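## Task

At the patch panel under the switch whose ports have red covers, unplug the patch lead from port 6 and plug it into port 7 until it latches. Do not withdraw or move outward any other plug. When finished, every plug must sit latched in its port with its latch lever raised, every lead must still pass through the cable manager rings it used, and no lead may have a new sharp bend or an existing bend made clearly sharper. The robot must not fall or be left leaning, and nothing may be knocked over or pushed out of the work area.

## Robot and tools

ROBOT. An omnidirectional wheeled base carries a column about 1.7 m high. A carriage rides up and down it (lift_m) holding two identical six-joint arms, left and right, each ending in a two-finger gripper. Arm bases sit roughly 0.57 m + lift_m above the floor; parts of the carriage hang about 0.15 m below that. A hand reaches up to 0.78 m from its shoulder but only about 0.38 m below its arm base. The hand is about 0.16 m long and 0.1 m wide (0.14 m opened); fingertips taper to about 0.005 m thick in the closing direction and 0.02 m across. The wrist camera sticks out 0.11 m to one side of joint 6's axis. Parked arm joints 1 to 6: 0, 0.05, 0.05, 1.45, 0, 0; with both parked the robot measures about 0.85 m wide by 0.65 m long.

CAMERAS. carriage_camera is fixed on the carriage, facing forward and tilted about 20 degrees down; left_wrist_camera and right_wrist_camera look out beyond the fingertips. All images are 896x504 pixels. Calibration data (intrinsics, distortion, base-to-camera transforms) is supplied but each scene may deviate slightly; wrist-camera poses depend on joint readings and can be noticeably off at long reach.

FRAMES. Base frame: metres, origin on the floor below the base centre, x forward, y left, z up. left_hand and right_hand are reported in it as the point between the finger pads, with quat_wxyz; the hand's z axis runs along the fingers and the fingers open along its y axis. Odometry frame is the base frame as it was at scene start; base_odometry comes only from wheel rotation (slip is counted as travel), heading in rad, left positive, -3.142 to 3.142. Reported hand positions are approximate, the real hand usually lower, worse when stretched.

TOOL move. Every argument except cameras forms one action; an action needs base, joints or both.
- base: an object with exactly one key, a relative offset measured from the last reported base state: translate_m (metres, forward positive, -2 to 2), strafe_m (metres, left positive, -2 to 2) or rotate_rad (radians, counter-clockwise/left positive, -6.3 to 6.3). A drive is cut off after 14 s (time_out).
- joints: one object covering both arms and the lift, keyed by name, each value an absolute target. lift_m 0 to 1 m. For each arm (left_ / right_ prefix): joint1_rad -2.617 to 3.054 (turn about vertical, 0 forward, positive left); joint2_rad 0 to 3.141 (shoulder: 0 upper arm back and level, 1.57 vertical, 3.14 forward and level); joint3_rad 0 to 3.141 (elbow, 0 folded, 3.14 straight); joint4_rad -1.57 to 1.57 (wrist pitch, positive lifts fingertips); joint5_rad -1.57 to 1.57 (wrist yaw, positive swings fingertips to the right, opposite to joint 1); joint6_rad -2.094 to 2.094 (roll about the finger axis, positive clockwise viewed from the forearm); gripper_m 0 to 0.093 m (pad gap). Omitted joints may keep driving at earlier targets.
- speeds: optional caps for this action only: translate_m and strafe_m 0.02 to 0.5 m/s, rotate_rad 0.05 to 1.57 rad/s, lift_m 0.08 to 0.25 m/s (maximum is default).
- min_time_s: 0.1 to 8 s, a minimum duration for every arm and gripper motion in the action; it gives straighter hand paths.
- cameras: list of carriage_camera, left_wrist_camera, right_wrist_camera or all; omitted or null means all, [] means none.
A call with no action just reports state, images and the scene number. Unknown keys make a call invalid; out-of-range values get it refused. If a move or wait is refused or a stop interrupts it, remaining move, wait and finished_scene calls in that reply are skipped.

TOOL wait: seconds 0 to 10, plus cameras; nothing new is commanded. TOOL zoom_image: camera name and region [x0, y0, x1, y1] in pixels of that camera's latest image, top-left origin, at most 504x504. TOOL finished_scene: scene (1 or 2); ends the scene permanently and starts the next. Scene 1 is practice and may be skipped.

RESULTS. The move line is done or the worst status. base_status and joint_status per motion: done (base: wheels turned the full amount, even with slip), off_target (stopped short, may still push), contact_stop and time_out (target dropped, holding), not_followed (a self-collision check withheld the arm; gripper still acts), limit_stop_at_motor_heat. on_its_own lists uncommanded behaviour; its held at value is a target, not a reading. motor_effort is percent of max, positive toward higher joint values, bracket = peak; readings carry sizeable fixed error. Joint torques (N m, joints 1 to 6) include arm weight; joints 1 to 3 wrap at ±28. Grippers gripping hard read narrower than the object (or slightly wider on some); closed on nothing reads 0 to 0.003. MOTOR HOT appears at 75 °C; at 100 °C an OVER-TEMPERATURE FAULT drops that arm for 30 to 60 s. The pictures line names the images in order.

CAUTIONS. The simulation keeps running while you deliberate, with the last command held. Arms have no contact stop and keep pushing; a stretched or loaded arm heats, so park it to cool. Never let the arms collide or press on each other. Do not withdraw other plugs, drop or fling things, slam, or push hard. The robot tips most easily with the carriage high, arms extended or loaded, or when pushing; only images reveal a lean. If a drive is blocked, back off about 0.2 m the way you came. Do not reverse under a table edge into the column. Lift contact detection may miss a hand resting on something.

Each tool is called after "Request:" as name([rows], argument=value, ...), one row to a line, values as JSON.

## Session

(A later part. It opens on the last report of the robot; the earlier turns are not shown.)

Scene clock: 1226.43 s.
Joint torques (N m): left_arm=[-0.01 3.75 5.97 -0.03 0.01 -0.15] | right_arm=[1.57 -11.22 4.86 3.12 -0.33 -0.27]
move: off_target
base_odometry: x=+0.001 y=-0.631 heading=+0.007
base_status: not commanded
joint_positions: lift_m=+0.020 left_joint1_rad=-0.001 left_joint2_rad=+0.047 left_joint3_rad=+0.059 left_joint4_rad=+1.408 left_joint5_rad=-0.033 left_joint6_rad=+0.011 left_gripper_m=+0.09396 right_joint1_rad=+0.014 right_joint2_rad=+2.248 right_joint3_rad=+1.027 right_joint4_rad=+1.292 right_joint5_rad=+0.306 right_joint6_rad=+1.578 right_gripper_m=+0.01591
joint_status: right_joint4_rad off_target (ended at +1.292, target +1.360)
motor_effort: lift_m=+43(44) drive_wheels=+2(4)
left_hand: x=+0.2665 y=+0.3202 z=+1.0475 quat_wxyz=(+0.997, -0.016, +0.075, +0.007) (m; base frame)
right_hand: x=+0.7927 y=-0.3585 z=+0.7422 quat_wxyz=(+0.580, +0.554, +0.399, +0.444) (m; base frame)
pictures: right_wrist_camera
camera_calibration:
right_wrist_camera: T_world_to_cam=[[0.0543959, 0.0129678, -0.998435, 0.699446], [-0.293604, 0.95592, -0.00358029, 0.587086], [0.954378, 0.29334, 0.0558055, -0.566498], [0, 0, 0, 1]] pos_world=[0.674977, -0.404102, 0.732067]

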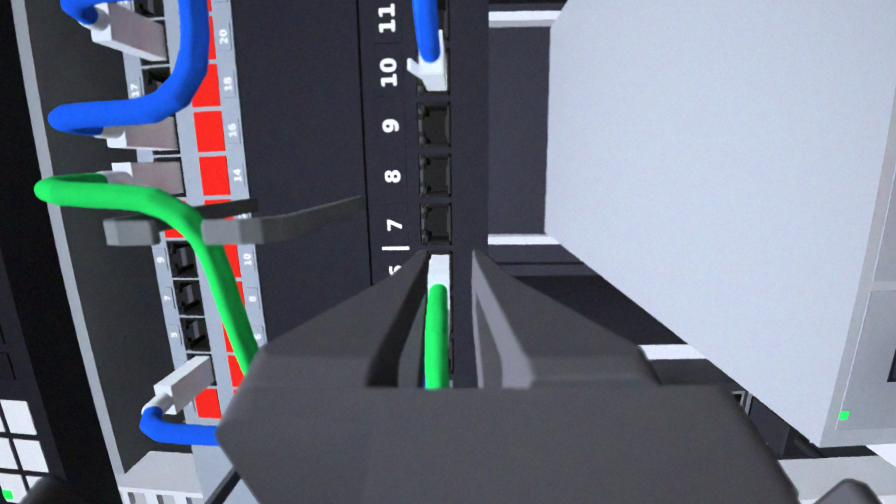

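Request:
move(joints={"right_joint4_rad": 1.373}, min_time_s=0.5, cameras=["right_wrist_camera"])

Request:
zoom_image(camera="right_wrist_camera", region=[400, 200, 500, 300])

Scene clock: 1232.77 s.
Joint torques (N m): left_arm=[0.01 3.78 6 -0.04 0.01 -0.15] | right_arm=[1.47 -11.32 4.9 3.27 -0.33 -0.24]
move: off_target
base_odometry: x=+0.001 y=-0.631 heading=+0.007
base_status: not commanded
joint_positions: lift_m=+0.020 left_joint1_rad=-0.001 left_joint2_rad=+0.047 left_joint3_rad=+0.059 left_joint4_rad=+1.408 left_joint5_rad=-0.033 left_joint6_rad=+0.011 left_gripper_m=+0.09396 right_joint1_rad=+0.014 right_joint2_rad=+2.248 right_joint3_rad=+1.027 right_joint4_rad=+1.293 right_joint5_rad=+0.306 right_joint6_rad=+1.578 right_gripper_m=+0.01591
joint_status: right_joint4_rad off_target (ended at +1.293, target +1.373)
motor_effort: lift_m=+43(44) drive_wheels=+2(4)
left_hand: x=+0.2665 y=+0.3202 z=+1.0475 quat_wxyz=(+0.997, -0.016, +0.075, +0.007) (m; base frame)
right_hand: x=+0.7927 y=-0.3585 z=+0.7425 quat_wxyz=(+0.580, +0.553, +0.399, +0.444) (m; base frame)
pictures: right_wrist_camera
camera_calibration:
right_wrist_camera: T_world_to_cam=[[0.05554, 0.0129981, -0.998372, 0.698736], [-0.293604, 0.955919, -0.00388799, 0.587312], [0.954312, 0.293342, 0.0569081, -0.567266], [0, 0, 0, 1]] pos_world=[0.674978, -0.404102, 0.732163]

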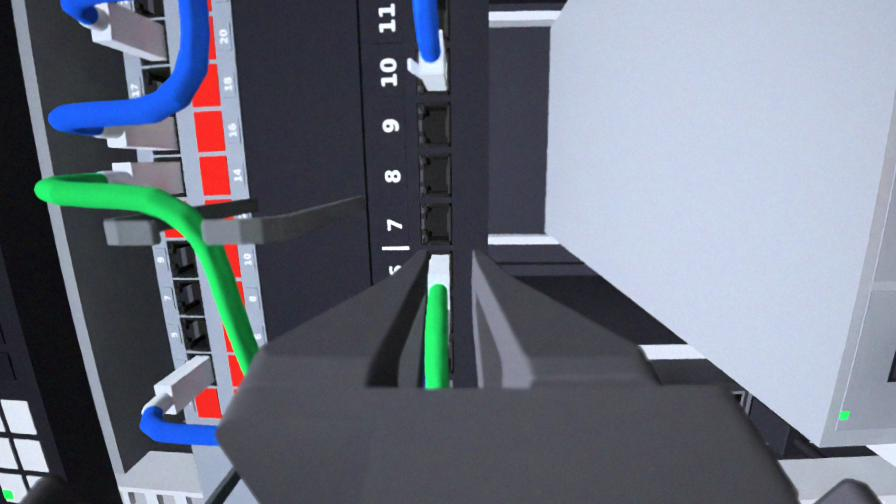

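Scaled by 5.040 from the camera's 896x504 image, which has a finer 1280x720 frame.

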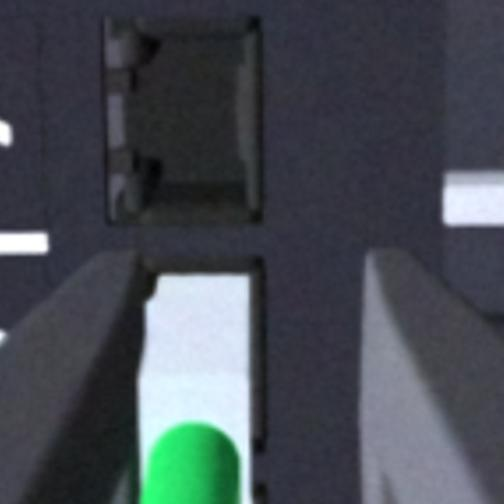

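Request:
move(base={"translate_m": 0.002}, joints={"right_joint4_rad": 1.330, "right_joint1_rad": 0.026, "right_joint5_rad": 0.298}, speeds={"translate_m": 0.02}, min_time_s=0.5, cameras=["right_wrist_camera"])

Request:
zoom_image(camera="right_wrist_camera", region=[400, 200, 500, 300])

Scene clock: 1254.37 s.
Joint torques (N m): left_arm=[-0.02 3.69 5.97 -0.04 0.01 -0.16] | right_arm=[0.79 -11.21 5.42 2.66 -0.18 -0.27]
move: done
base_odometry: x=+0.003 y=-0.631 heading=+0.006
base_status: done
joint_positions: lift_m=+0.020 left_joint1_rad=-0.001 left_joint2_rad=+0.047 left_joint3_rad=+0.059 left_joint4_rad=+1.408 left_joint5_rad=-0.033 left_joint6_rad=+0.011 left_gripper_m=+0.09396 right_joint1_rad=+0.015 right_joint2_rad=+2.248 right_joint3_rad=+1.019 right_joint4_rad=+1.304 right_joint5_rad=+0.310 right_joint6_rad=+1.578 right_gripper_m=+0.01591
joint_status: all done
motor_effort: lift_m=+43(44) drive_wheels=+3(8)
left_hand: x=+0.2664 y=+0.3202 z=+1.0475 quat_wxyz=(+0.997, -0.016, +0.075, +0.007) (m; base frame)
right_hand: x=+0.7910 y=-0.3585 z=+0.7424 quat_wxyz=(+0.582, +0.553, +0.397, +0.445) (m; base frame)
pictures: right_wrist_camera
camera_calibration:
right_wrist_camera: T_world_to_cam=[[0.059326, 0.01324, -0.998151, 0.695708], [-0.290704, 0.956802, -0.00458664, 0.585401], [0.954972, 0.290438, 0.0606121, -0.56994], [0, 0, 0, 1]] pos_world=[0.673182, -0.403792, 0.731651]

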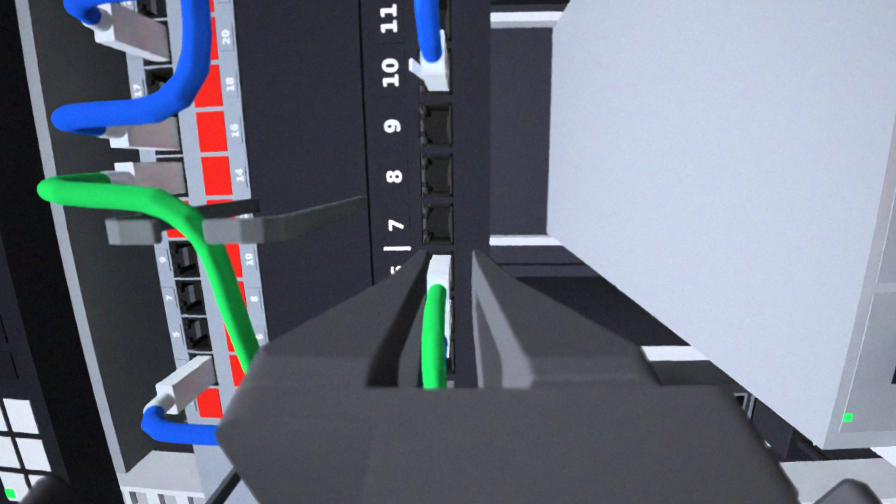

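Scaled by 5.040 from the camera's 896x504 image, which has a finer 1280x720 frame.

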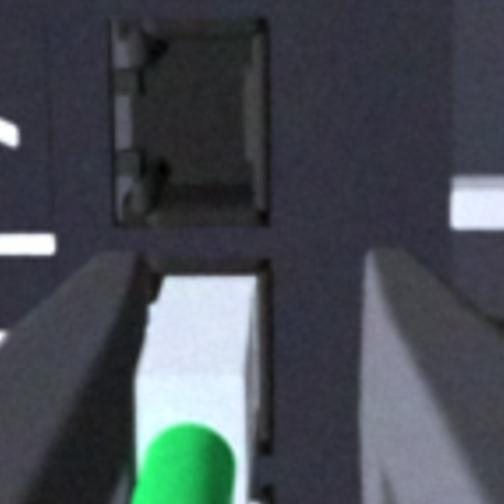

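Request:
move(joints={"right_gripper_m": 0.028}, min_time_s=1.5, cameras=["right_wrist_camera"])

Request:
zoom_image(camera="right_wrist_camera", region=[390, 200, 510, 320])

Scene clock: 1268.00 s.
Joint torques (N m): left_arm=[0.01 3.74 5.98 -0.03 0.01 -0.15] | right_arm=[0.81 -11.37 5.5 2.89 -0.1 -0.25]
move: done
base_odometry: x=+0.003 y=-0.631 heading=+0.006
base_status: not commanded
joint_positions: lift_m=+0.020 left_joint1_rad=-0.001 left_joint2_rad=+0.047 left_joint3_rad=+0.059 left_joint4_rad=+1.408 left_joint5_rad=-0.033 left_joint6_rad=+0.011 left_gripper_m=+0.09396 right_joint1_rad=+0.015 right_joint2_rad=+2.248 right_joint3_rad=+1.019 right_joint4_rad=+1.283 right_joint5_rad=+0.310 right_joint6_rad=+1.578 right_gripper_m=+0.02788
joint_status: all done
motor_effort: lift_m=+44(44) drive_wheels=+2(3)
left_hand: x=+0.2664 y=+0.3202 z=+1.0475 quat_wxyz=(+0.997, -0.016, +0.075, +0.007) (m; base frame)
right_hand: x=+0.7913 y=-0.3585 z=+0.7372 quat_wxyz=(+0.578, +0.558, +0.403, +0.438) (m; base frame)
pictures: right_wrist_camera
camera_calibration:
right_wrist_camera: T_world_to_cam=[[0.0376765, 0.0128324, -0.999208, 0.708258], [-0.290711, 0.95681, 0.00132619, 0.581108], [0.956069, 0.290431, 0.0397798, -0.555403], [0, 0, 0, 1]] pos_world=[0.673253, -0.403792, 0.72902]

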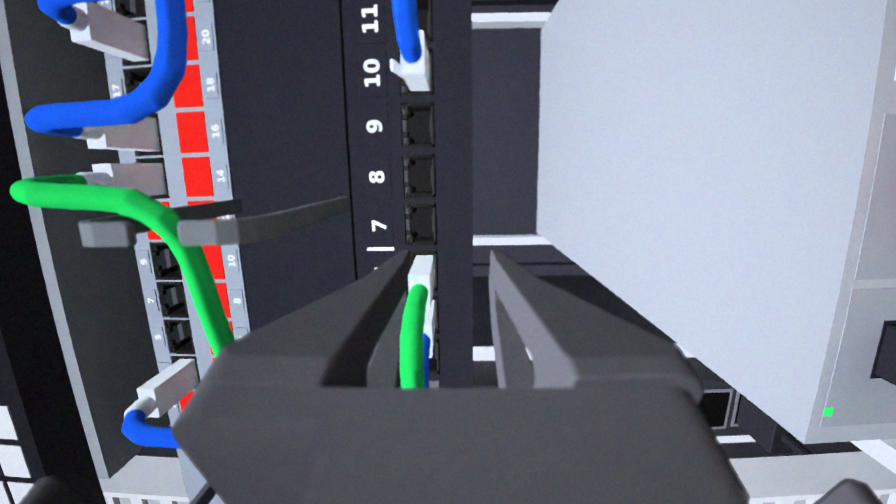

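Scaled by 4.200 from the camera's 896x504 image, which has a finer 1280x720 frame.

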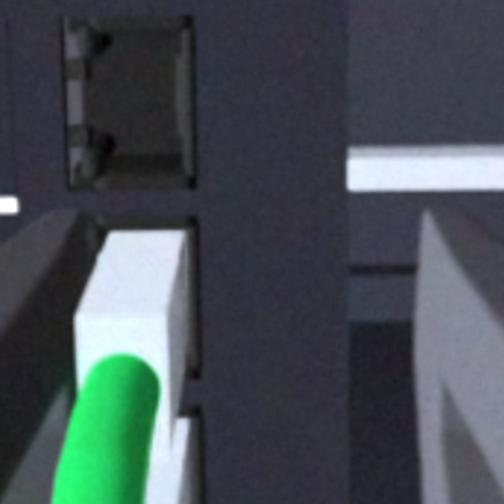

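Request:
move(base={"translate_m": -0.018}, joints={"right_joint4_rad": 1.285, "right_joint1_rad": 0.018, "right_joint5_rad": 0.305, "right_joint2_rad": 2.24}, speeds={"translate_m": 0.03}, cameras=["right_wrist_camera"])

Request:
zoom_image(camera="right_wrist_camera", region=[380, 180, 540, 300])

Scene clock: 1301.93 s.
Joint torques (N m): left_arm=[0.02 3.74 6 -0.04 0.02 -0.15] | right_arm=[0.1 -10.61 5.45 2.4 -0.08 -0.22]
move: done
base_odometry: x=-0.015 y=-0.631 heading=+0.007
base_status: done
joint_positions: lift_m=+0.020 left_joint1_rad=-0.001 left_joint2_rad=+0.047 left_joint3_rad=+0.059 left_joint4_rad=+1.408 left_joint5_rad=-0.033 left_joint6_rad=+0.011 left_gripper_m=+0.09396 right_joint1_rad=+0.015 right_joint2_rad=+2.248 right_joint3_rad=+1.019 right_joint4_rad=+1.283 right_joint5_rad=+0.311 right_joint6_rad=+1.578 right_gripper_m=+0.02790
joint_status: all done
motor_effort: lift_m=+44(44) drive_wheels=+5(8)
left_hand: x=+0.2664 y=+0.3202 z=+1.0475 quat_wxyz=(+0.997, -0.016, +0.075, +0.007) (m; base frame)
right_hand: x=+0.7912 y=-0.3587 z=+0.7373 quat_wxyz=(+0.578, +0.558, +0.403, +0.438) (m; base frame)
pictures: right_wrist_camera
camera_calibration:
right_wrist_camera: T_world_to_cam=[[0.0379795, 0.0128765, -0.999196, 0.708166], [-0.289619, 0.957141, 0.00132611, 0.580473], [0.956388, 0.289335, 0.040081, -0.556189], [0, 0, 0, 1]] pos_world=[0.673153, -0.403788, 0.729119]

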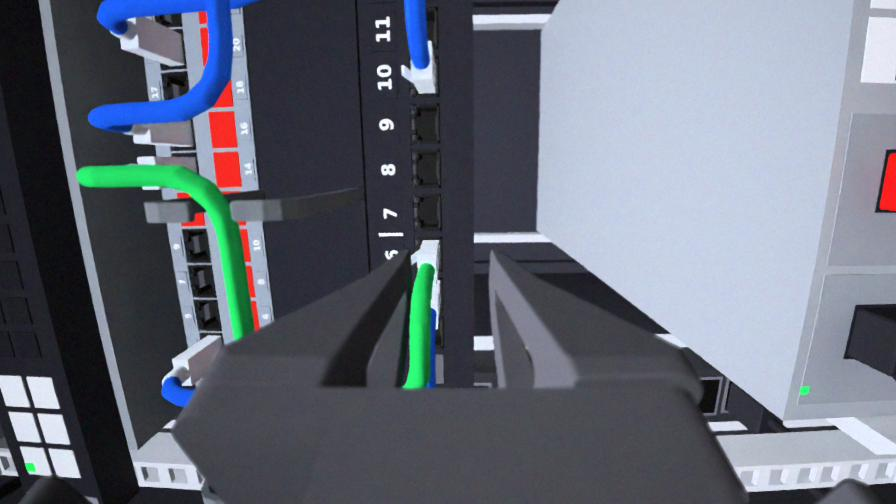

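Scaled by 3.150 from the camera's 896x504 image, which has a finer 1280x720 frame.

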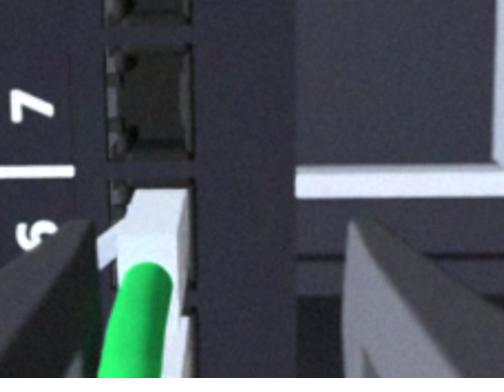

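Request:
move(joints={"lift_m": 0.0185, "right_joint4_rad": 1.335, "right_joint1_rad": 0.023}, min_time_s=0.6, cameras=[])

Request:
move(base={"translate_m": 0.012}, speeds={"translate_m": 0.05}, cameras=["right_wrist_camera"])

Request:
zoom_image(camera="right_wrist_camera", region=[380, 180, 540, 300])

Scene clock: 1335.37 s.
Joint torques (N m): left_arm=[0.02 3.75 6 -0.03 0.01 -0.15] | right_arm=[0.49 -10.61 5.38 2.66 -0.04 -0.19]
move: done
base_odometry: x=-0.015 y=-0.631 heading=+0.007
base_status: not commanded
joint_positions: lift_m=+0.019 left_joint1_rad=-0.001 left_joint2_rad=+0.047 left_joint3_rad=+0.059 left_joint4_rad=+1.408 left_joint5_rad=-0.033 left_joint6_rad=+0.011 left_gripper_m=+0.09396 right_joint1_rad=+0.015 right_joint2_rad=+2.248 right_joint3_rad=+1.019 right_joint4_rad=+1.313 right_joint5_rad=+0.311 right_joint6_rad=+1.578 right_gripper_m=+0.02790
joint_status: all done
motor_effort: lift_m=+35(35) drive_wheels=+4(6)
left_hand: x=+0.2664 y=+0.3202 z=+1.0460 quat_wxyz=(+0.997, -0.016, +0.075, +0.007) (m; base frame)
right_hand: x=+0.7907 y=-0.3587 z=+0.7429 quat_wxyz=(+0.584, +0.552, +0.394, +0.447) (m; base frame)
pictures: none
No camera images: "cameras" was empty.

Scene clock: 1336.10 s.
Joint torques (N m): left_arm=[0.01 3.81 5.97 -0.03 0.01 -0.16] | right_arm=[0.54 -10.61 5.55 2.56 -0.12 -0.24]
move: done
base_odometry: x=-0.003 y=-0.631 heading=+0.007
base_status: done
joint_positions: lift_m=+0.019 left_joint1_rad=-0.001 left_joint2_rad=+0.047 left_joint3_rad=+0.059 left_joint4_rad=+1.408 left_joint5_rad=-0.033 left_joint6_rad=+0.011 left_gripper_m=+0.09396 right_joint1_rad=+0.015 right_joint2_rad=+2.248 right_joint3_rad=+1.019 right_joint4_rad=+1.318 right_joint5_rad=+0.311 right_joint6_rad=+1.578 right_gripper_m=+0.02790
joint_status: not commanded
motor_effort: lift_m=+35(35) drive_wheels=+0(11)
left_hand: x=+0.2664 y=+0.3202 z=+1.0460 quat_wxyz=(+0.997, -0.016, +0.075, +0.007) (m; base frame)
right_hand: x=+0.7906 y=-0.3587 z=+0.7442 quat_wxyz=(+0.585, +0.551, +0.393, +0.448) (m; base frame)
pictures: right_wrist_camera
camera_calibration:
right_wrist_camera: T_world_to_cam=[[0.0733967, 0.0134479, -0.997212, 0.685709], [-0.289546, 0.957127, -0.00840378, 0.587461], [0.954346, 0.289355, 0.0741437, -0.579593], [0, 0, 0, 1]] pos_world=[0.6729, -0.403788, 0.731708]

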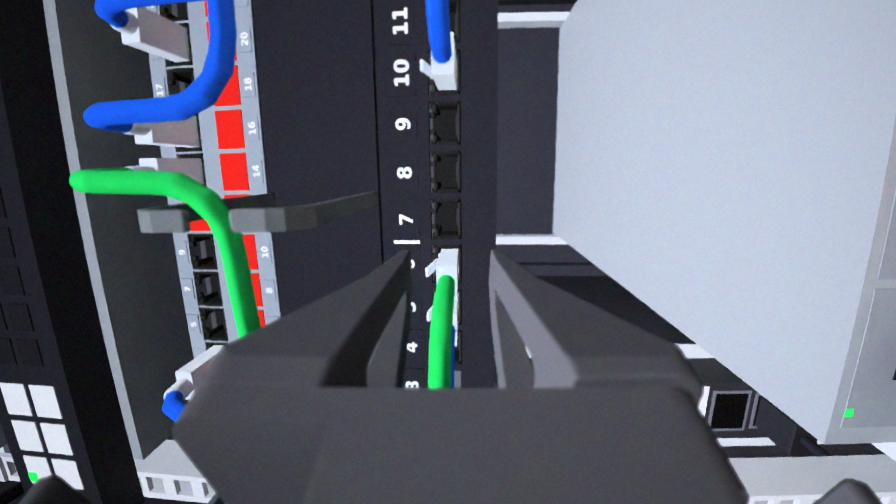

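Scaled by 3.150 from the camera's 896x504 image, which has a finer 1280x720 frame.

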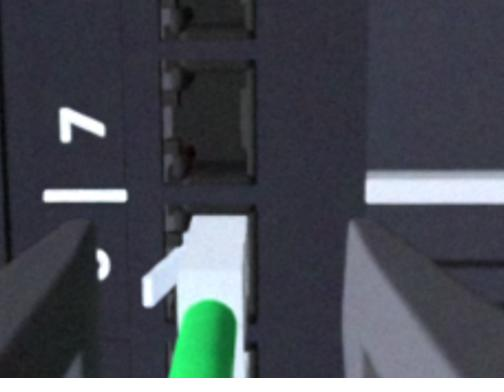

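Request:
move(joints={"lift_m": 0.0204, "right_joint5_rad": 0.287}, min_time_s=0.6, cameras=[])

Request:
move(base={"translate_m": 0.004}, speeds={"translate_m": 0.03}, cameras=["right_wrist_camera"])

Request:
zoom_image(camera="right_wrist_camera", region=[390, 200, 510, 320])

Scene clock: 1355.17 s.
Joint torques (N m): left_arm=[-0.05 3.71 5.98 -0.03 0.01 -0.15] | right_arm=[0.76 -10.73 5.5 2.55 -0.21 -0.24]
move: done
base_odometry: x=-0.003 y=-0.631 heading=+0.007
base_status: not commanded
joint_positions: lift_m=+0.020 left_joint1_rad=-0.001 left_joint2_rad=+0.047 left_joint3_rad=+0.059 left_joint4_rad=+1.408 left_joint5_rad=-0.033 left_joint6_rad=+0.011 left_gripper_m=+0.09396 right_joint1_rad=+0.015 right_joint2_rad=+2.248 right_joint3_rad=+1.019 right_joint4_rad=+1.321 right_joint5_rad=+0.304 right_joint6_rad=+1.578 right_gripper_m=+0.02790
joint_status: all done
motor_effort: lift_m=+44(47) drive_wheels=+1(2)
left_hand: x=+0.2664 y=+0.3202 z=+1.0471 quat_wxyz=(+0.997, -0.016, +0.075, +0.007) (m; base frame)
right_hand: x=+0.7909 y=-0.3575 z=+0.7460 quat_wxyz=(+0.584, +0.548, +0.394, +0.451) (m; base frame)
pictures: none
No camera images: "cameras" was empty.

Scene clock: 1355.77 s.
Joint torques (N m): left_arm=[-0.05 3.62 5.87 -0.05 0.01 -0.15] | right_arm=[0.53 -10.63 5.56 2.51 -0.2 -0.2]
move: done
base_odometry: x=+0.001 y=-0.631 heading=+0.007
base_status: done
joint_positions: lift_m=+0.020 left_joint1_rad=-0.001 left_joint2_rad=+0.047 left_joint3_rad=+0.059 left_joint4_rad=+1.408 left_joint5_rad=-0.033 left_joint6_rad=+0.011 left_gripper_m=+0.09396 right_joint1_rad=+0.015 right_joint2_rad=+2.248 right_joint3_rad=+1.019 right_joint4_rad=+1.322 right_joint5_rad=+0.301 right_joint6_rad=+1.578 right_gripper_m=+0.02790
joint_status: not commanded
motor_effort: lift_m=+44(44) drive_wheels=+1(9)
left_hand: x=+0.2666 y=+0.3202 z=+1.0470 quat_wxyz=(+0.997, -0.016, +0.076, +0.007) (m; base frame)
right_hand: x=+0.7911 y=-0.3570 z=+0.7461 quat_wxyz=(+0.583, +0.547, +0.395, +0.452) (m; base frame)
pictures: right_wrist_camera
camera_calibration:
right_wrist_camera: T_world_to_cam=[[0.0767809, 0.0133264, -0.996959, 0.684698], [-0.29926, 0.954116, -0.0102939, 0.594038], [0.951077, 0.299141, 0.0772459, -0.576936], [0, 0, 0, 1]] pos_world=[0.673911, -0.403321, 0.733297]

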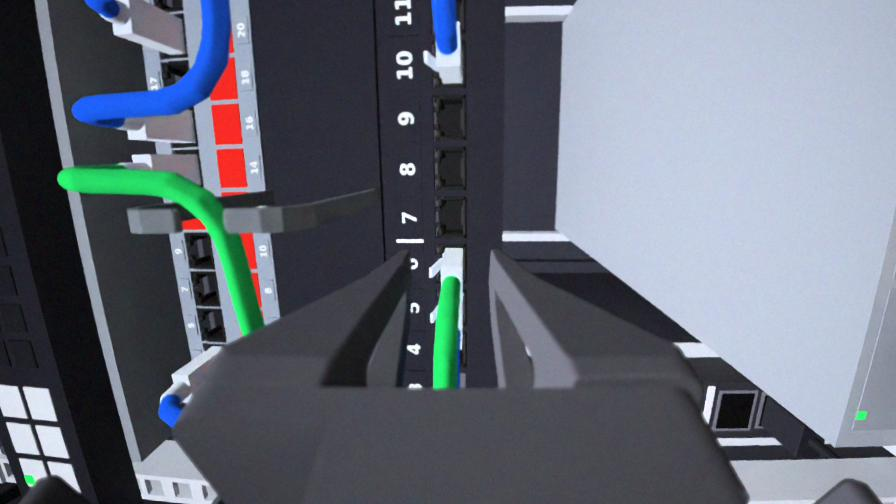

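Scaled by 4.200 from the camera's 896x504 image, which has a finer 1280x720 frame.

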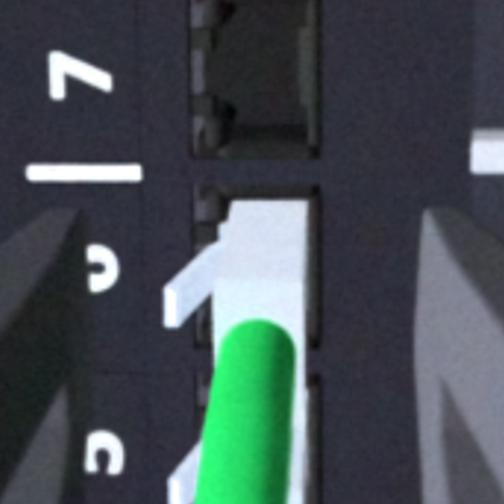

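Request:
move(base={"translate_m": 0.004}, joints={"lift_m": 0.0199, "right_joint5_rad": 0.281}, speeds={"translate_m": 0.03}, min_time_s=0.4, cameras=["right_wrist_camera"])

Request:
zoom_image(camera="right_wrist_camera", region=[390, 200, 510, 320])

Scene clock: 1368.53 s.
Joint torques (N m): left_arm=[0.05 3.69 5.97 -0.03 0 -0.16] | right_arm=[0.43 -10.74 5.53 2.53 -0.25 -0.25]
move: done
base_odometry: x=+0.005 y=-0.631 heading=+0.007
base_status: done
joint_positions: lift_m=+0.020 left_joint1_rad=-0.001 left_joint2_rad=+0.047 left_joint3_rad=+0.059 left_joint4_rad=+1.407 left_joint5_rad=-0.033 left_joint6_rad=+0.011 left_gripper_m=+0.09396 right_joint1_rad=+0.015 right_joint2_rad=+2.248 right_joint3_rad=+1.019 right_joint4_rad=+1.323 right_joint5_rad=+0.298 right_joint6_rad=+1.578 right_gripper_m=+0.02790
joint_status: all done
motor_effort: lift_m=+38(38) drive_wheels=+2(9)
left_hand: x=+0.2667 y=+0.3202 z=+1.0470 quat_wxyz=(+0.997, -0.016, +0.076, +0.007) (m; base frame)
right_hand: x=+0.7912 y=-0.3565 z=+0.7463 quat_wxyz=(+0.583, +0.547, +0.395, +0.453) (m; base frame)
pictures: right_wrist_camera
camera_calibration:
right_wrist_camera: T_world_to_cam=[[0.0774687, 0.0132582, -0.996907, 0.68425], [-0.302143, 0.953202, -0.0108023, 0.595961], [0.95011, 0.302045, 0.0778492, -0.575783], [0, 0, 0, 1]] pos_world=[0.674114, -0.40323, 0.733395]

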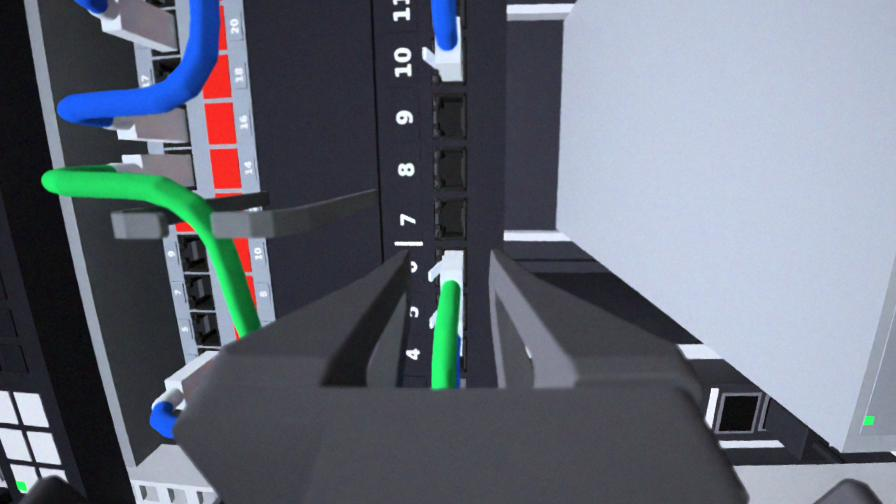

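Scaled by 4.200 from the camera's 896x504 image, which has a finer 1280x720 frame.

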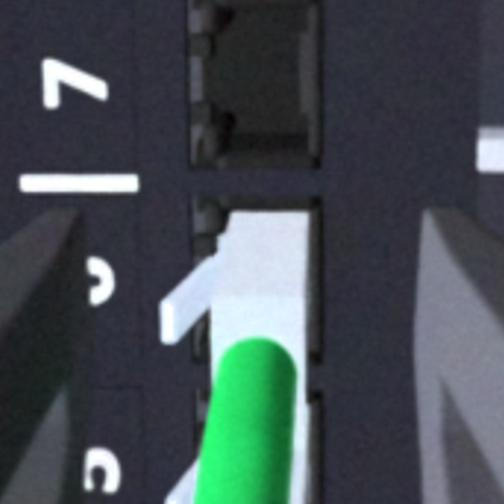

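Request:
move(base={"translate_m": 0.004}, joints={"right_joint5_rad": 0.272}, speeds={"translate_m": 0.03}, min_time_s=0.4, cameras=["right_wrist_camera"])

Request:
zoom_image(camera="right_wrist_camera", region=[390, 200, 510, 320])

Scene clock: 1377.97 s.
Joint torques (N m): left_arm=[-0.02 3.84 6.01 -0.02 0.01 -0.15] | right_arm=[0.49 -10.56 5.52 2.47 -0.36 -0.2]
move: done
base_odometry: x=+0.009 y=-0.631 heading=+0.007
base_status: done
joint_positions: lift_m=+0.020 left_joint1_rad=-0.001 left_joint2_rad=+0.047 left_joint3_rad=+0.059 left_joint4_rad=+1.407 left_joint5_rad=-0.033 left_joint6_rad=+0.011 left_gripper_m=+0.09396 right_joint1_rad=+0.015 right_joint2_rad=+2.248 right_joint3_rad=+1.019 right_joint4_rad=+1.324 right_joint5_rad=+0.296 right_joint6_rad=+1.578 right_gripper_m=+0.02790
joint_status: all done
motor_effort: lift_m=+38(38) drive_wheels=+2(11)
left_hand: x=+0.2668 y=+0.3202 z=+1.0470 quat_wxyz=(+0.997, -0.016, +0.076, +0.007) (m; base frame)
right_hand: x=+0.7912 y=-0.3562 z=+0.7467 quat_wxyz=(+0.583, +0.546, +0.395, +0.454) (m; base frame)
pictures: right_wrist_camera
camera_calibration:
right_wrist_camera: T_world_to_cam=[[0.078958, 0.0132605, -0.99679, 0.683438], [-0.304004, 0.952602, -0.0114082, 0.597394], [0.949393, 0.303929, 0.0792469, -0.57581], [0, 0, 0, 1]] pos_world=[0.674318, -0.403137, 0.73369]

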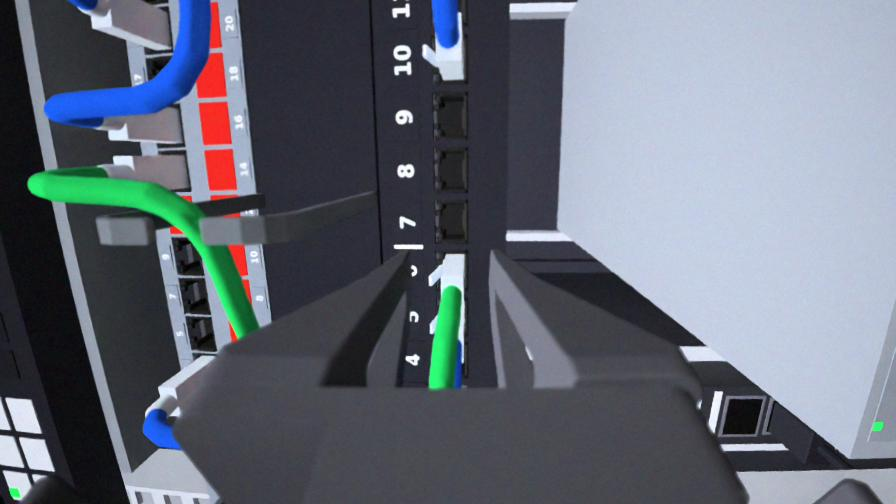

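Scaled by 4.200 from the camera's 896x504 image, which has a finer 1280x720 frame.

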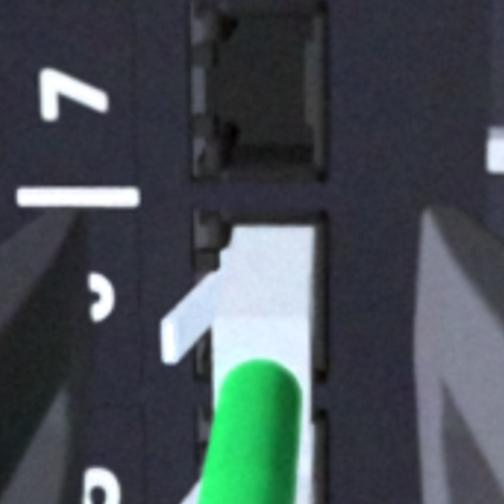

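Request:
move(joints={"right_joint5_rad": 0.262, "right_joint1_rad": 0.026}, min_time_s=0.4, cameras=["right_wrist_camera"])

Request:
zoom_image(camera="right_wrist_camera", region=[390, 200, 510, 320])

Scene clock: 1388.47 s.
Joint torques (N m): left_arm=[0.01 3.71 6.01 0 0.01 -0.16] | right_arm=[0.7 -10.62 5.6 2.52 -0.36 -0.27]
move: off_target
base_odometry: x=+0.009 y=-0.631 heading=+0.007
base_status: not commanded
joint_positions: lift_m=+0.020 left_joint1_rad=-0.001 left_joint2_rad=+0.047 left_joint3_rad=+0.059 left_joint4_rad=+1.407 left_joint5_rad=-0.033 left_joint6_rad=+0.011 left_gripper_m=+0.09396 right_joint1_rad=+0.015 right_joint2_rad=+2.248 right_joint3_rad=+1.019 right_joint4_rad=+1.324 right_joint5_rad=+0.292 right_joint6_rad=+1.578 right_gripper_m=+0.02790
joint_status: right_joint5_rad off_target (ended at +0.292, target +0.262); the others done
motor_effort: lift_m=+38(38) drive_wheels=+2(4)
left_hand: x=+0.2668 y=+0.3202 z=+1.0470 quat_wxyz=(+0.997, -0.016, +0.076, +0.007) (m; base frame)
right_hand: x=+0.7914 y=-0.3556 z=+0.7467 quat_wxyz=(+0.582, +0.545, +0.397, +0.455) (m; base frame)
pictures: right_wrist_camera
camera_calibration:
right_wrist_camera: T_world_to_cam=[[0.0789394, 0.013151, -0.996793, 0.683375], [-0.307596, 0.951444, -0.0118069, 0.599587], [0.948237, 0.307542, 0.0791516, -0.573944], [0, 0, 0, 1]] pos_world=[0.67472, -0.402949, 0.733691]

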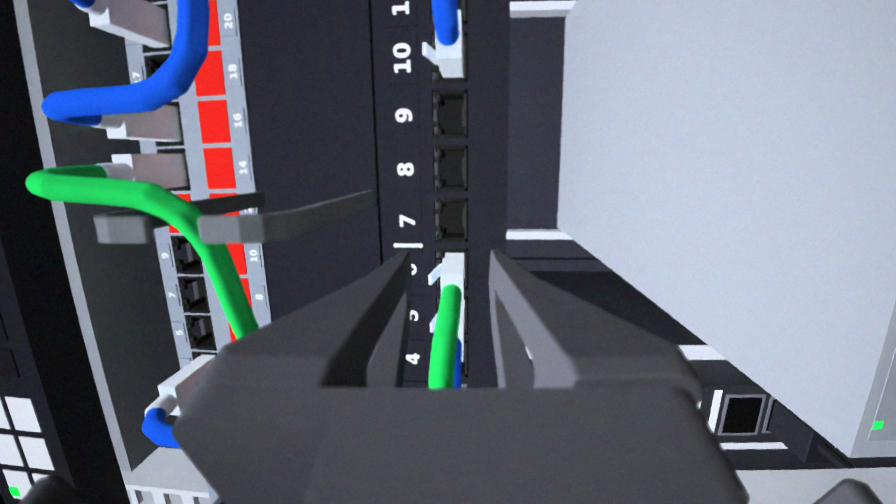

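Scaled by 4.200 from the camera's 896x504 image, which has a finer 1280x720 frame.

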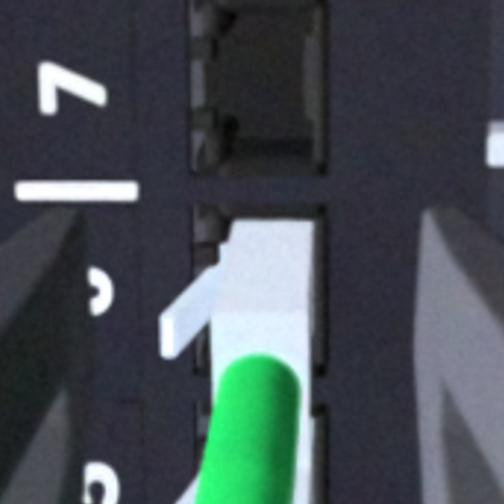

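Request:
move(joints={"right_joint5_rad": 0.250}, min_time_s=0.4, cameras=[])

Request:
move(joints={"right_gripper_m": 0.013}, min_time_s=0.8, cameras=["right_wrist_camera"])

Request:
zoom_image(camera="right_wrist_camera", region=[390, 200, 510, 320])

Scene clock: 1404.63 s.
Joint torques (N m): left_arm=[-0.02 3.75 6 -0.02 0 -0.15] | right_arm=[0.79 -10.65 5.5 2.52 -0.49 -0.25]
move: off_target
base_odometry: x=+0.009 y=-0.631 heading=+0.007
base_status: not commanded
joint_positions: lift_m=+0.020 left_joint1_rad=-0.001 left_joint2_rad=+0.047 left_joint3_rad=+0.059 left_joint4_rad=+1.407 left_joint5_rad=-0.033 left_joint6_rad=+0.011 left_gripper_m=+0.09396 right_joint1_rad=+0.015 right_joint2_rad=+2.248 right_joint3_rad=+1.019 right_joint4_rad=+1.324 right_joint5_rad=+0.286 right_joint6_rad=+1.578 right_gripper_m=+0.02790
joint_status: right_joint5_rad off_target (ended at +0.287, target +0.250)
motor_effort: lift_m=+38(38) drive_wheels=+3(4)
left_hand: x=+0.2668 y=+0.3202 z=+1.0470 quat_wxyz=(+0.997, -0.016, +0.076, +0.007) (m; base frame)
right_hand: x=+0.7917 y=-0.3546 z=+0.7467 quat_wxyz=(+0.581, +0.544, +0.398, +0.457) (m; base frame)
pictures: none
No camera images: "cameras" was empty.

Scene clock: 1405.73 s.
Joint torques (N m): left_arm=[-0.01 3.74 6 -0.03 0.01 -0.16] | right_arm=[0.91 -10.61 5.48 2.41 -0.46 -0.2]
move: done
base_odometry: x=+0.009 y=-0.631 heading=+0.007
base_status: not commanded
joint_positions: lift_m=+0.020 left_joint1_rad=-0.001 left_joint2_rad=+0.047 left_joint3_rad=+0.059 left_joint4_rad=+1.407 left_joint5_rad=-0.033 left_joint6_rad=+0.011 left_gripper_m=+0.09396 right_joint1_rad=+0.015 right_joint2_rad=+2.248 right_joint3_rad=+1.019 right_joint4_rad=+1.331 right_joint5_rad=+0.286 right_joint6_rad=+1.578 right_gripper_m=+0.01317
joint_status: all done
motor_effort: lift_m=+38(38) drive_wheels=+3(4)
left_hand: x=+0.2668 y=+0.3202 z=+1.0470 quat_wxyz=(+0.997, -0.016, +0.076, +0.007) (m; base frame)
right_hand: x=+0.7916 y=-0.3545 z=+0.7483 quat_wxyz=(+0.582, +0.542, +0.396, +0.459) (m; base frame)
pictures: right_wrist_camera
camera_calibration:
right_wrist_camera: T_world_to_cam=[[0.0853503, 0.0131807, -0.996264, 0.679403], [-0.313602, 0.949447, -0.0143052, 0.604574], [0.945711, 0.313652, 0.0851691, -0.574832], [0, 0, 0, 1]] pos_world=[0.675234, -0.402669, 0.734471]

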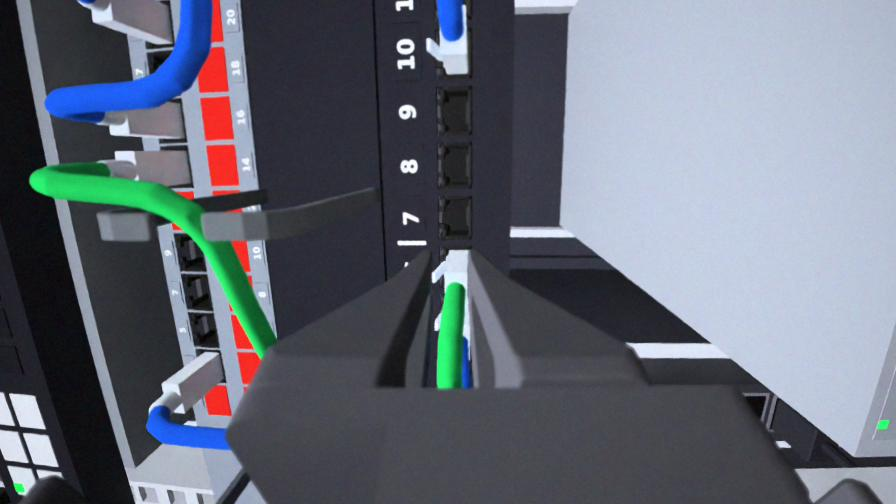

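Scaled by 4.200 from the camera's 896x504 image, which has a finer 1280x720 frame.

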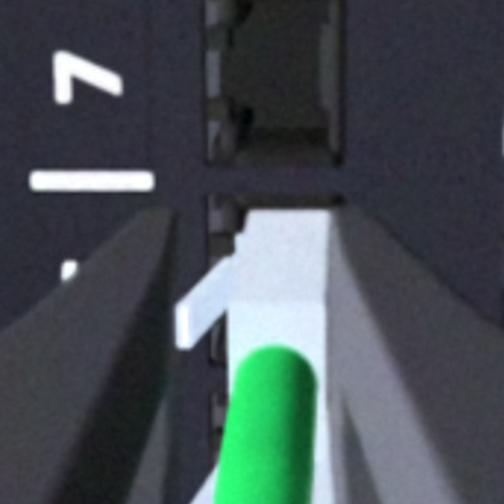

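Request:
move(joints={"lift_m": 0.019}, cameras=["right_wrist_camera"])

Request:
zoom_image(camera="right_wrist_camera", region=[410, 200, 490, 290])

Scene clock: 1447.13 s.
Joint torques (N m): left_arm=[0.02 3.79 5.98 -0.02 0.01 -0.14] | right_arm=[0.79 -10.52 5.45 2.43 -0.43 -0.27]
move: done
base_odometry: x=+0.009 y=-0.631 heading=+0.007
base_status: not commanded
joint_positions: lift_m=+0.019 left_joint1_rad=-0.001 left_joint2_rad=+0.047 left_joint3_rad=+0.059 left_joint4_rad=+1.407 left_joint5_rad=-0.033 left_joint6_rad=+0.011 left_gripper_m=+0.09396 right_joint1_rad=+0.015 right_joint2_rad=+2.248 right_joint3_rad=+1.019 right_joint4_rad=+1.332 right_joint5_rad=+0.286 right_joint6_rad=+1.578 right_gripper_m=+0.01316
joint_status: all done
motor_effort: lift_m=+35(35) drive_wheels=+3(4)
left_hand: x=+0.2668 y=+0.3202 z=+1.0464 quat_wxyz=(+0.997, -0.016, +0.076, +0.007) (m; base frame)
right_hand: x=+0.7915 y=-0.3545 z=+0.7480 quat_wxyz=(+0.582, +0.542, +0.396, +0.459) (m; base frame)
pictures: right_wrist_camera
camera_calibration:
right_wrist_camera: T_world_to_cam=[[0.0865823, 0.0135895, -0.996152, 0.678251], [-0.313614, 0.949443, -0.014306, 0.604576], [0.945595, 0.313646, 0.0864668, -0.575676], [0, 0, 0, 1]] pos_world=[0.675235, -0.402669, 0.734067]

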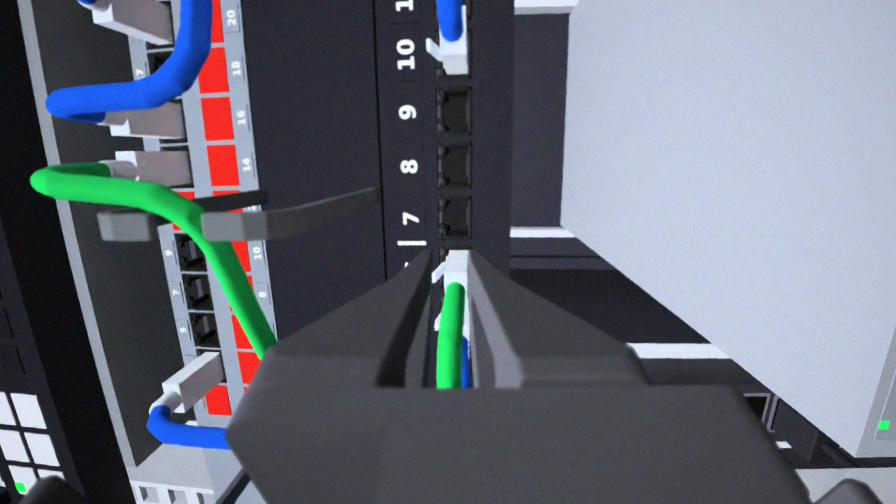

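Scaled by 5.600 from the camera's 896x504 image, which has a finer 1280x720 frame.

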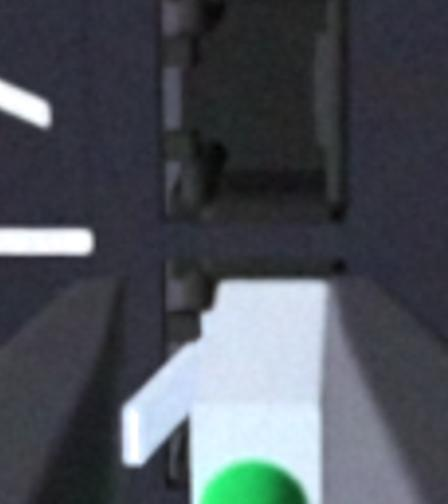

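Request:
move(joints={"right_gripper_m": 0.009}, min_time_s=0.8, cameras=["right_wrist_camera"])

Request:
zoom_image(camera="right_wrist_camera", region=[410, 200, 490, 290])

Scene clock: 1460.30 s.
Joint torques (N m): left_arm=[-0.05 3.7 6.01 -0.02 0.02 -0.15] | right_arm=[0.61 -10.56 5.37 2.47 -0.49 -0.26]
move: done
base_odometry: x=+0.009 y=-0.631 heading=+0.007
base_status: not commanded
joint_positions: lift_m=+0.019 left_joint1_rad=-0.001 left_joint2_rad=+0.047 left_joint3_rad=+0.059 left_joint4_rad=+1.407 left_joint5_rad=-0.033 left_joint6_rad=+0.011 left_gripper_m=+0.09396 right_joint1_rad=+0.015 right_joint2_rad=+2.248 right_joint3_rad=+1.019 right_joint4_rad=+1.326 right_joint5_rad=+0.286 right_joint6_rad=+1.579 right_gripper_m=+0.00932
joint_status: all done
motor_effort: lift_m=+35(35) drive_wheels=+3(5)
left_hand: x=+0.2668 y=+0.3202 z=+1.0464 quat_wxyz=(+0.997, -0.016, +0.076, +0.007) (m; base frame)
right_hand: x=+0.7917 y=-0.3545 z=+0.7465 quat_wxyz=(+0.581, +0.543, +0.398, +0.458) (m; base frame)
pictures: right_wrist_camera
camera_calibration:
right_wrist_camera: T_world_to_cam=[[0.0807586, 0.0146237, -0.996626, 0.682061], [-0.313828, 0.94941, -0.0114992, 0.602664], [0.946039, 0.313698, 0.0812624, -0.57215], [0, 0, 0, 1]] pos_world=[0.675327, -0.402668, 0.733184]

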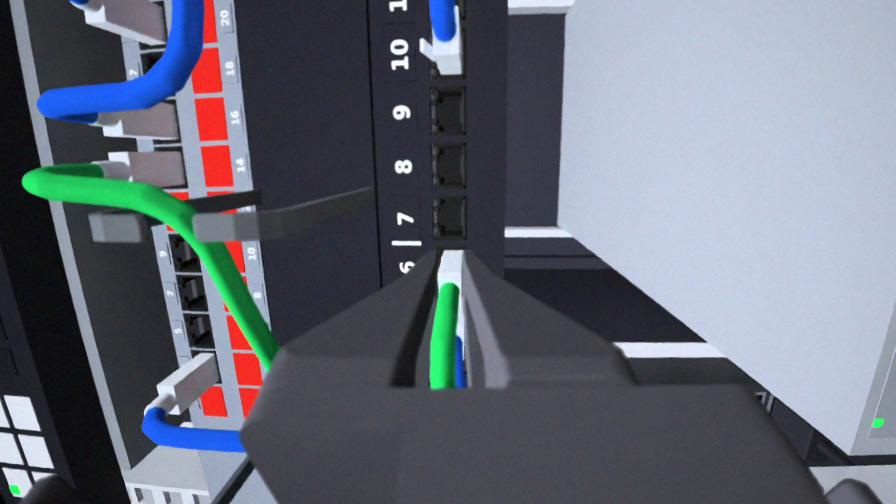

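Scaled by 5.600 from the camera's 896x504 image, which has a finer 1280x720 frame.

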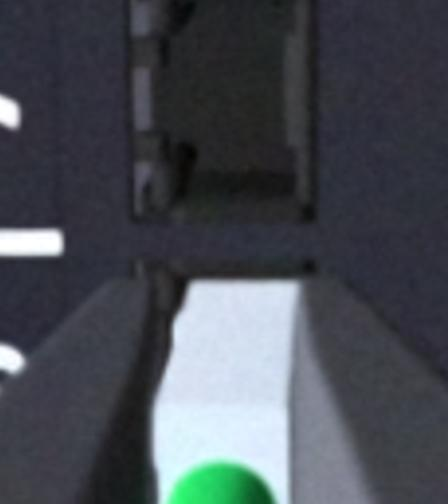

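Request:
zoom_image(camera="right_wrist_camera", region=[418, 246, 468, 296])

Scaled by 10.080 from the camera's 896x504 image, which has a finer 1280x720 frame.

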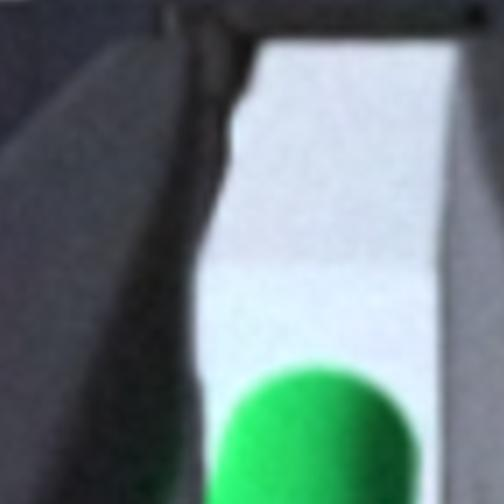

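Request:
move(joints={"right_gripper_m": 0.0065}, min_time_s=0.8, cameras=["right_wrist_camera"])

Request:
zoom_image(camera="right_wrist_camera", region=[410, 200, 490, 290])

Request:
zoom_image(camera="right_wrist_camera", region=[418, 246, 468, 296])

Scene clock: 1551.47 s.
Joint torques (N m): left_arm=[-0.03 3.71 5.97 -0.02 0.01 -0.16] | right_arm=[0.73 -10.61 5.52 2.52 -0.46 -0.29]
move: done
base_odometry: x=+0.009 y=-0.631 heading=+0.007
base_status: not commanded
joint_positions: lift_m=+0.019 left_joint1_rad=-0.001 left_joint2_rad=+0.047 left_joint3_rad=+0.059 left_joint4_rad=+1.407 left_joint5_rad=-0.033 left_joint6_rad=+0.011 left_gripper_m=+0.09396 right_joint1_rad=+0.015 right_joint2_rad=+2.248 right_joint3_rad=+1.019 right_joint4_rad=+1.325 right_joint5_rad=+0.286 right_joint6_rad=+1.579 right_gripper_m=+0.00724
joint_status: all done
motor_effort: lift_m=+35(35) drive_wheels=+2(4)
left_hand: x=+0.2668 y=+0.3202 z=+1.0464 quat_wxyz=(+0.997, -0.016, +0.076, +0.007) (m; base frame)
right_hand: x=+0.7917 y=-0.3545 z=+0.7462 quat_wxyz=(+0.580, +0.544, +0.398, +0.457) (m; base frame)
pictures: right_wrist_camera
camera_calibration:
right_wrist_camera: T_world_to_cam=[[0.0796103, 0.0145579, -0.99672, 0.682782], [-0.313811, 0.949419, -0.0111978, 0.602434], [0.946142, 0.313673, 0.080152, -0.571406], [0, 0, 0, 1]] pos_world=[0.675325, -0.402668, 0.733088]

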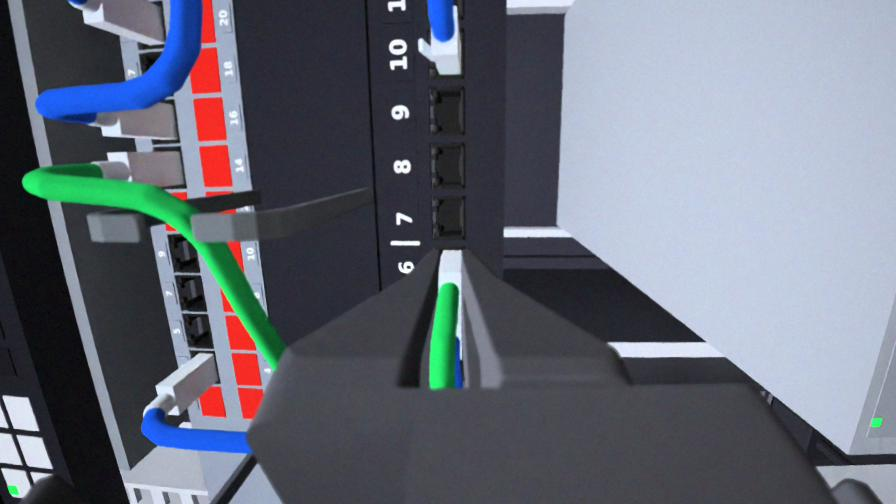

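Scaled by 5.600 from the camera's 896x504 image, which has a finer 1280x720 frame.

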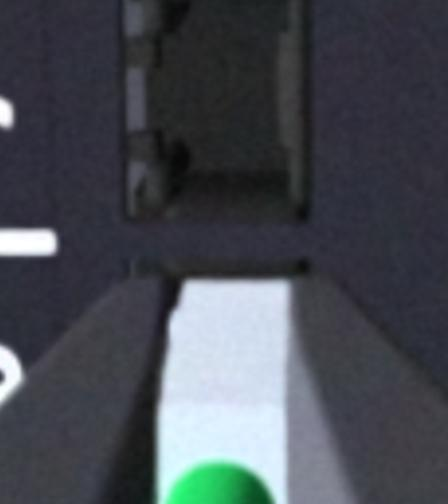

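Scaled by 10.080 from the camera's 896x504 image, which has a finer 1280x720 frame.

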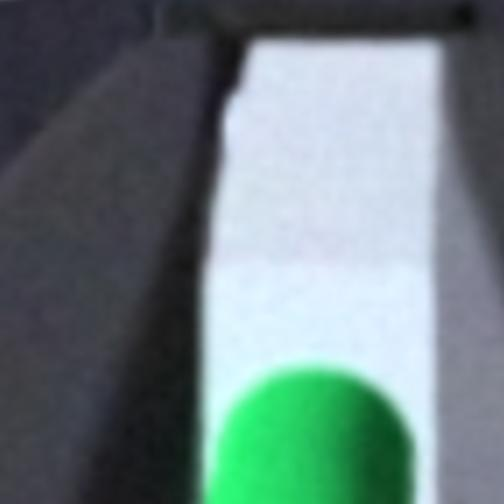

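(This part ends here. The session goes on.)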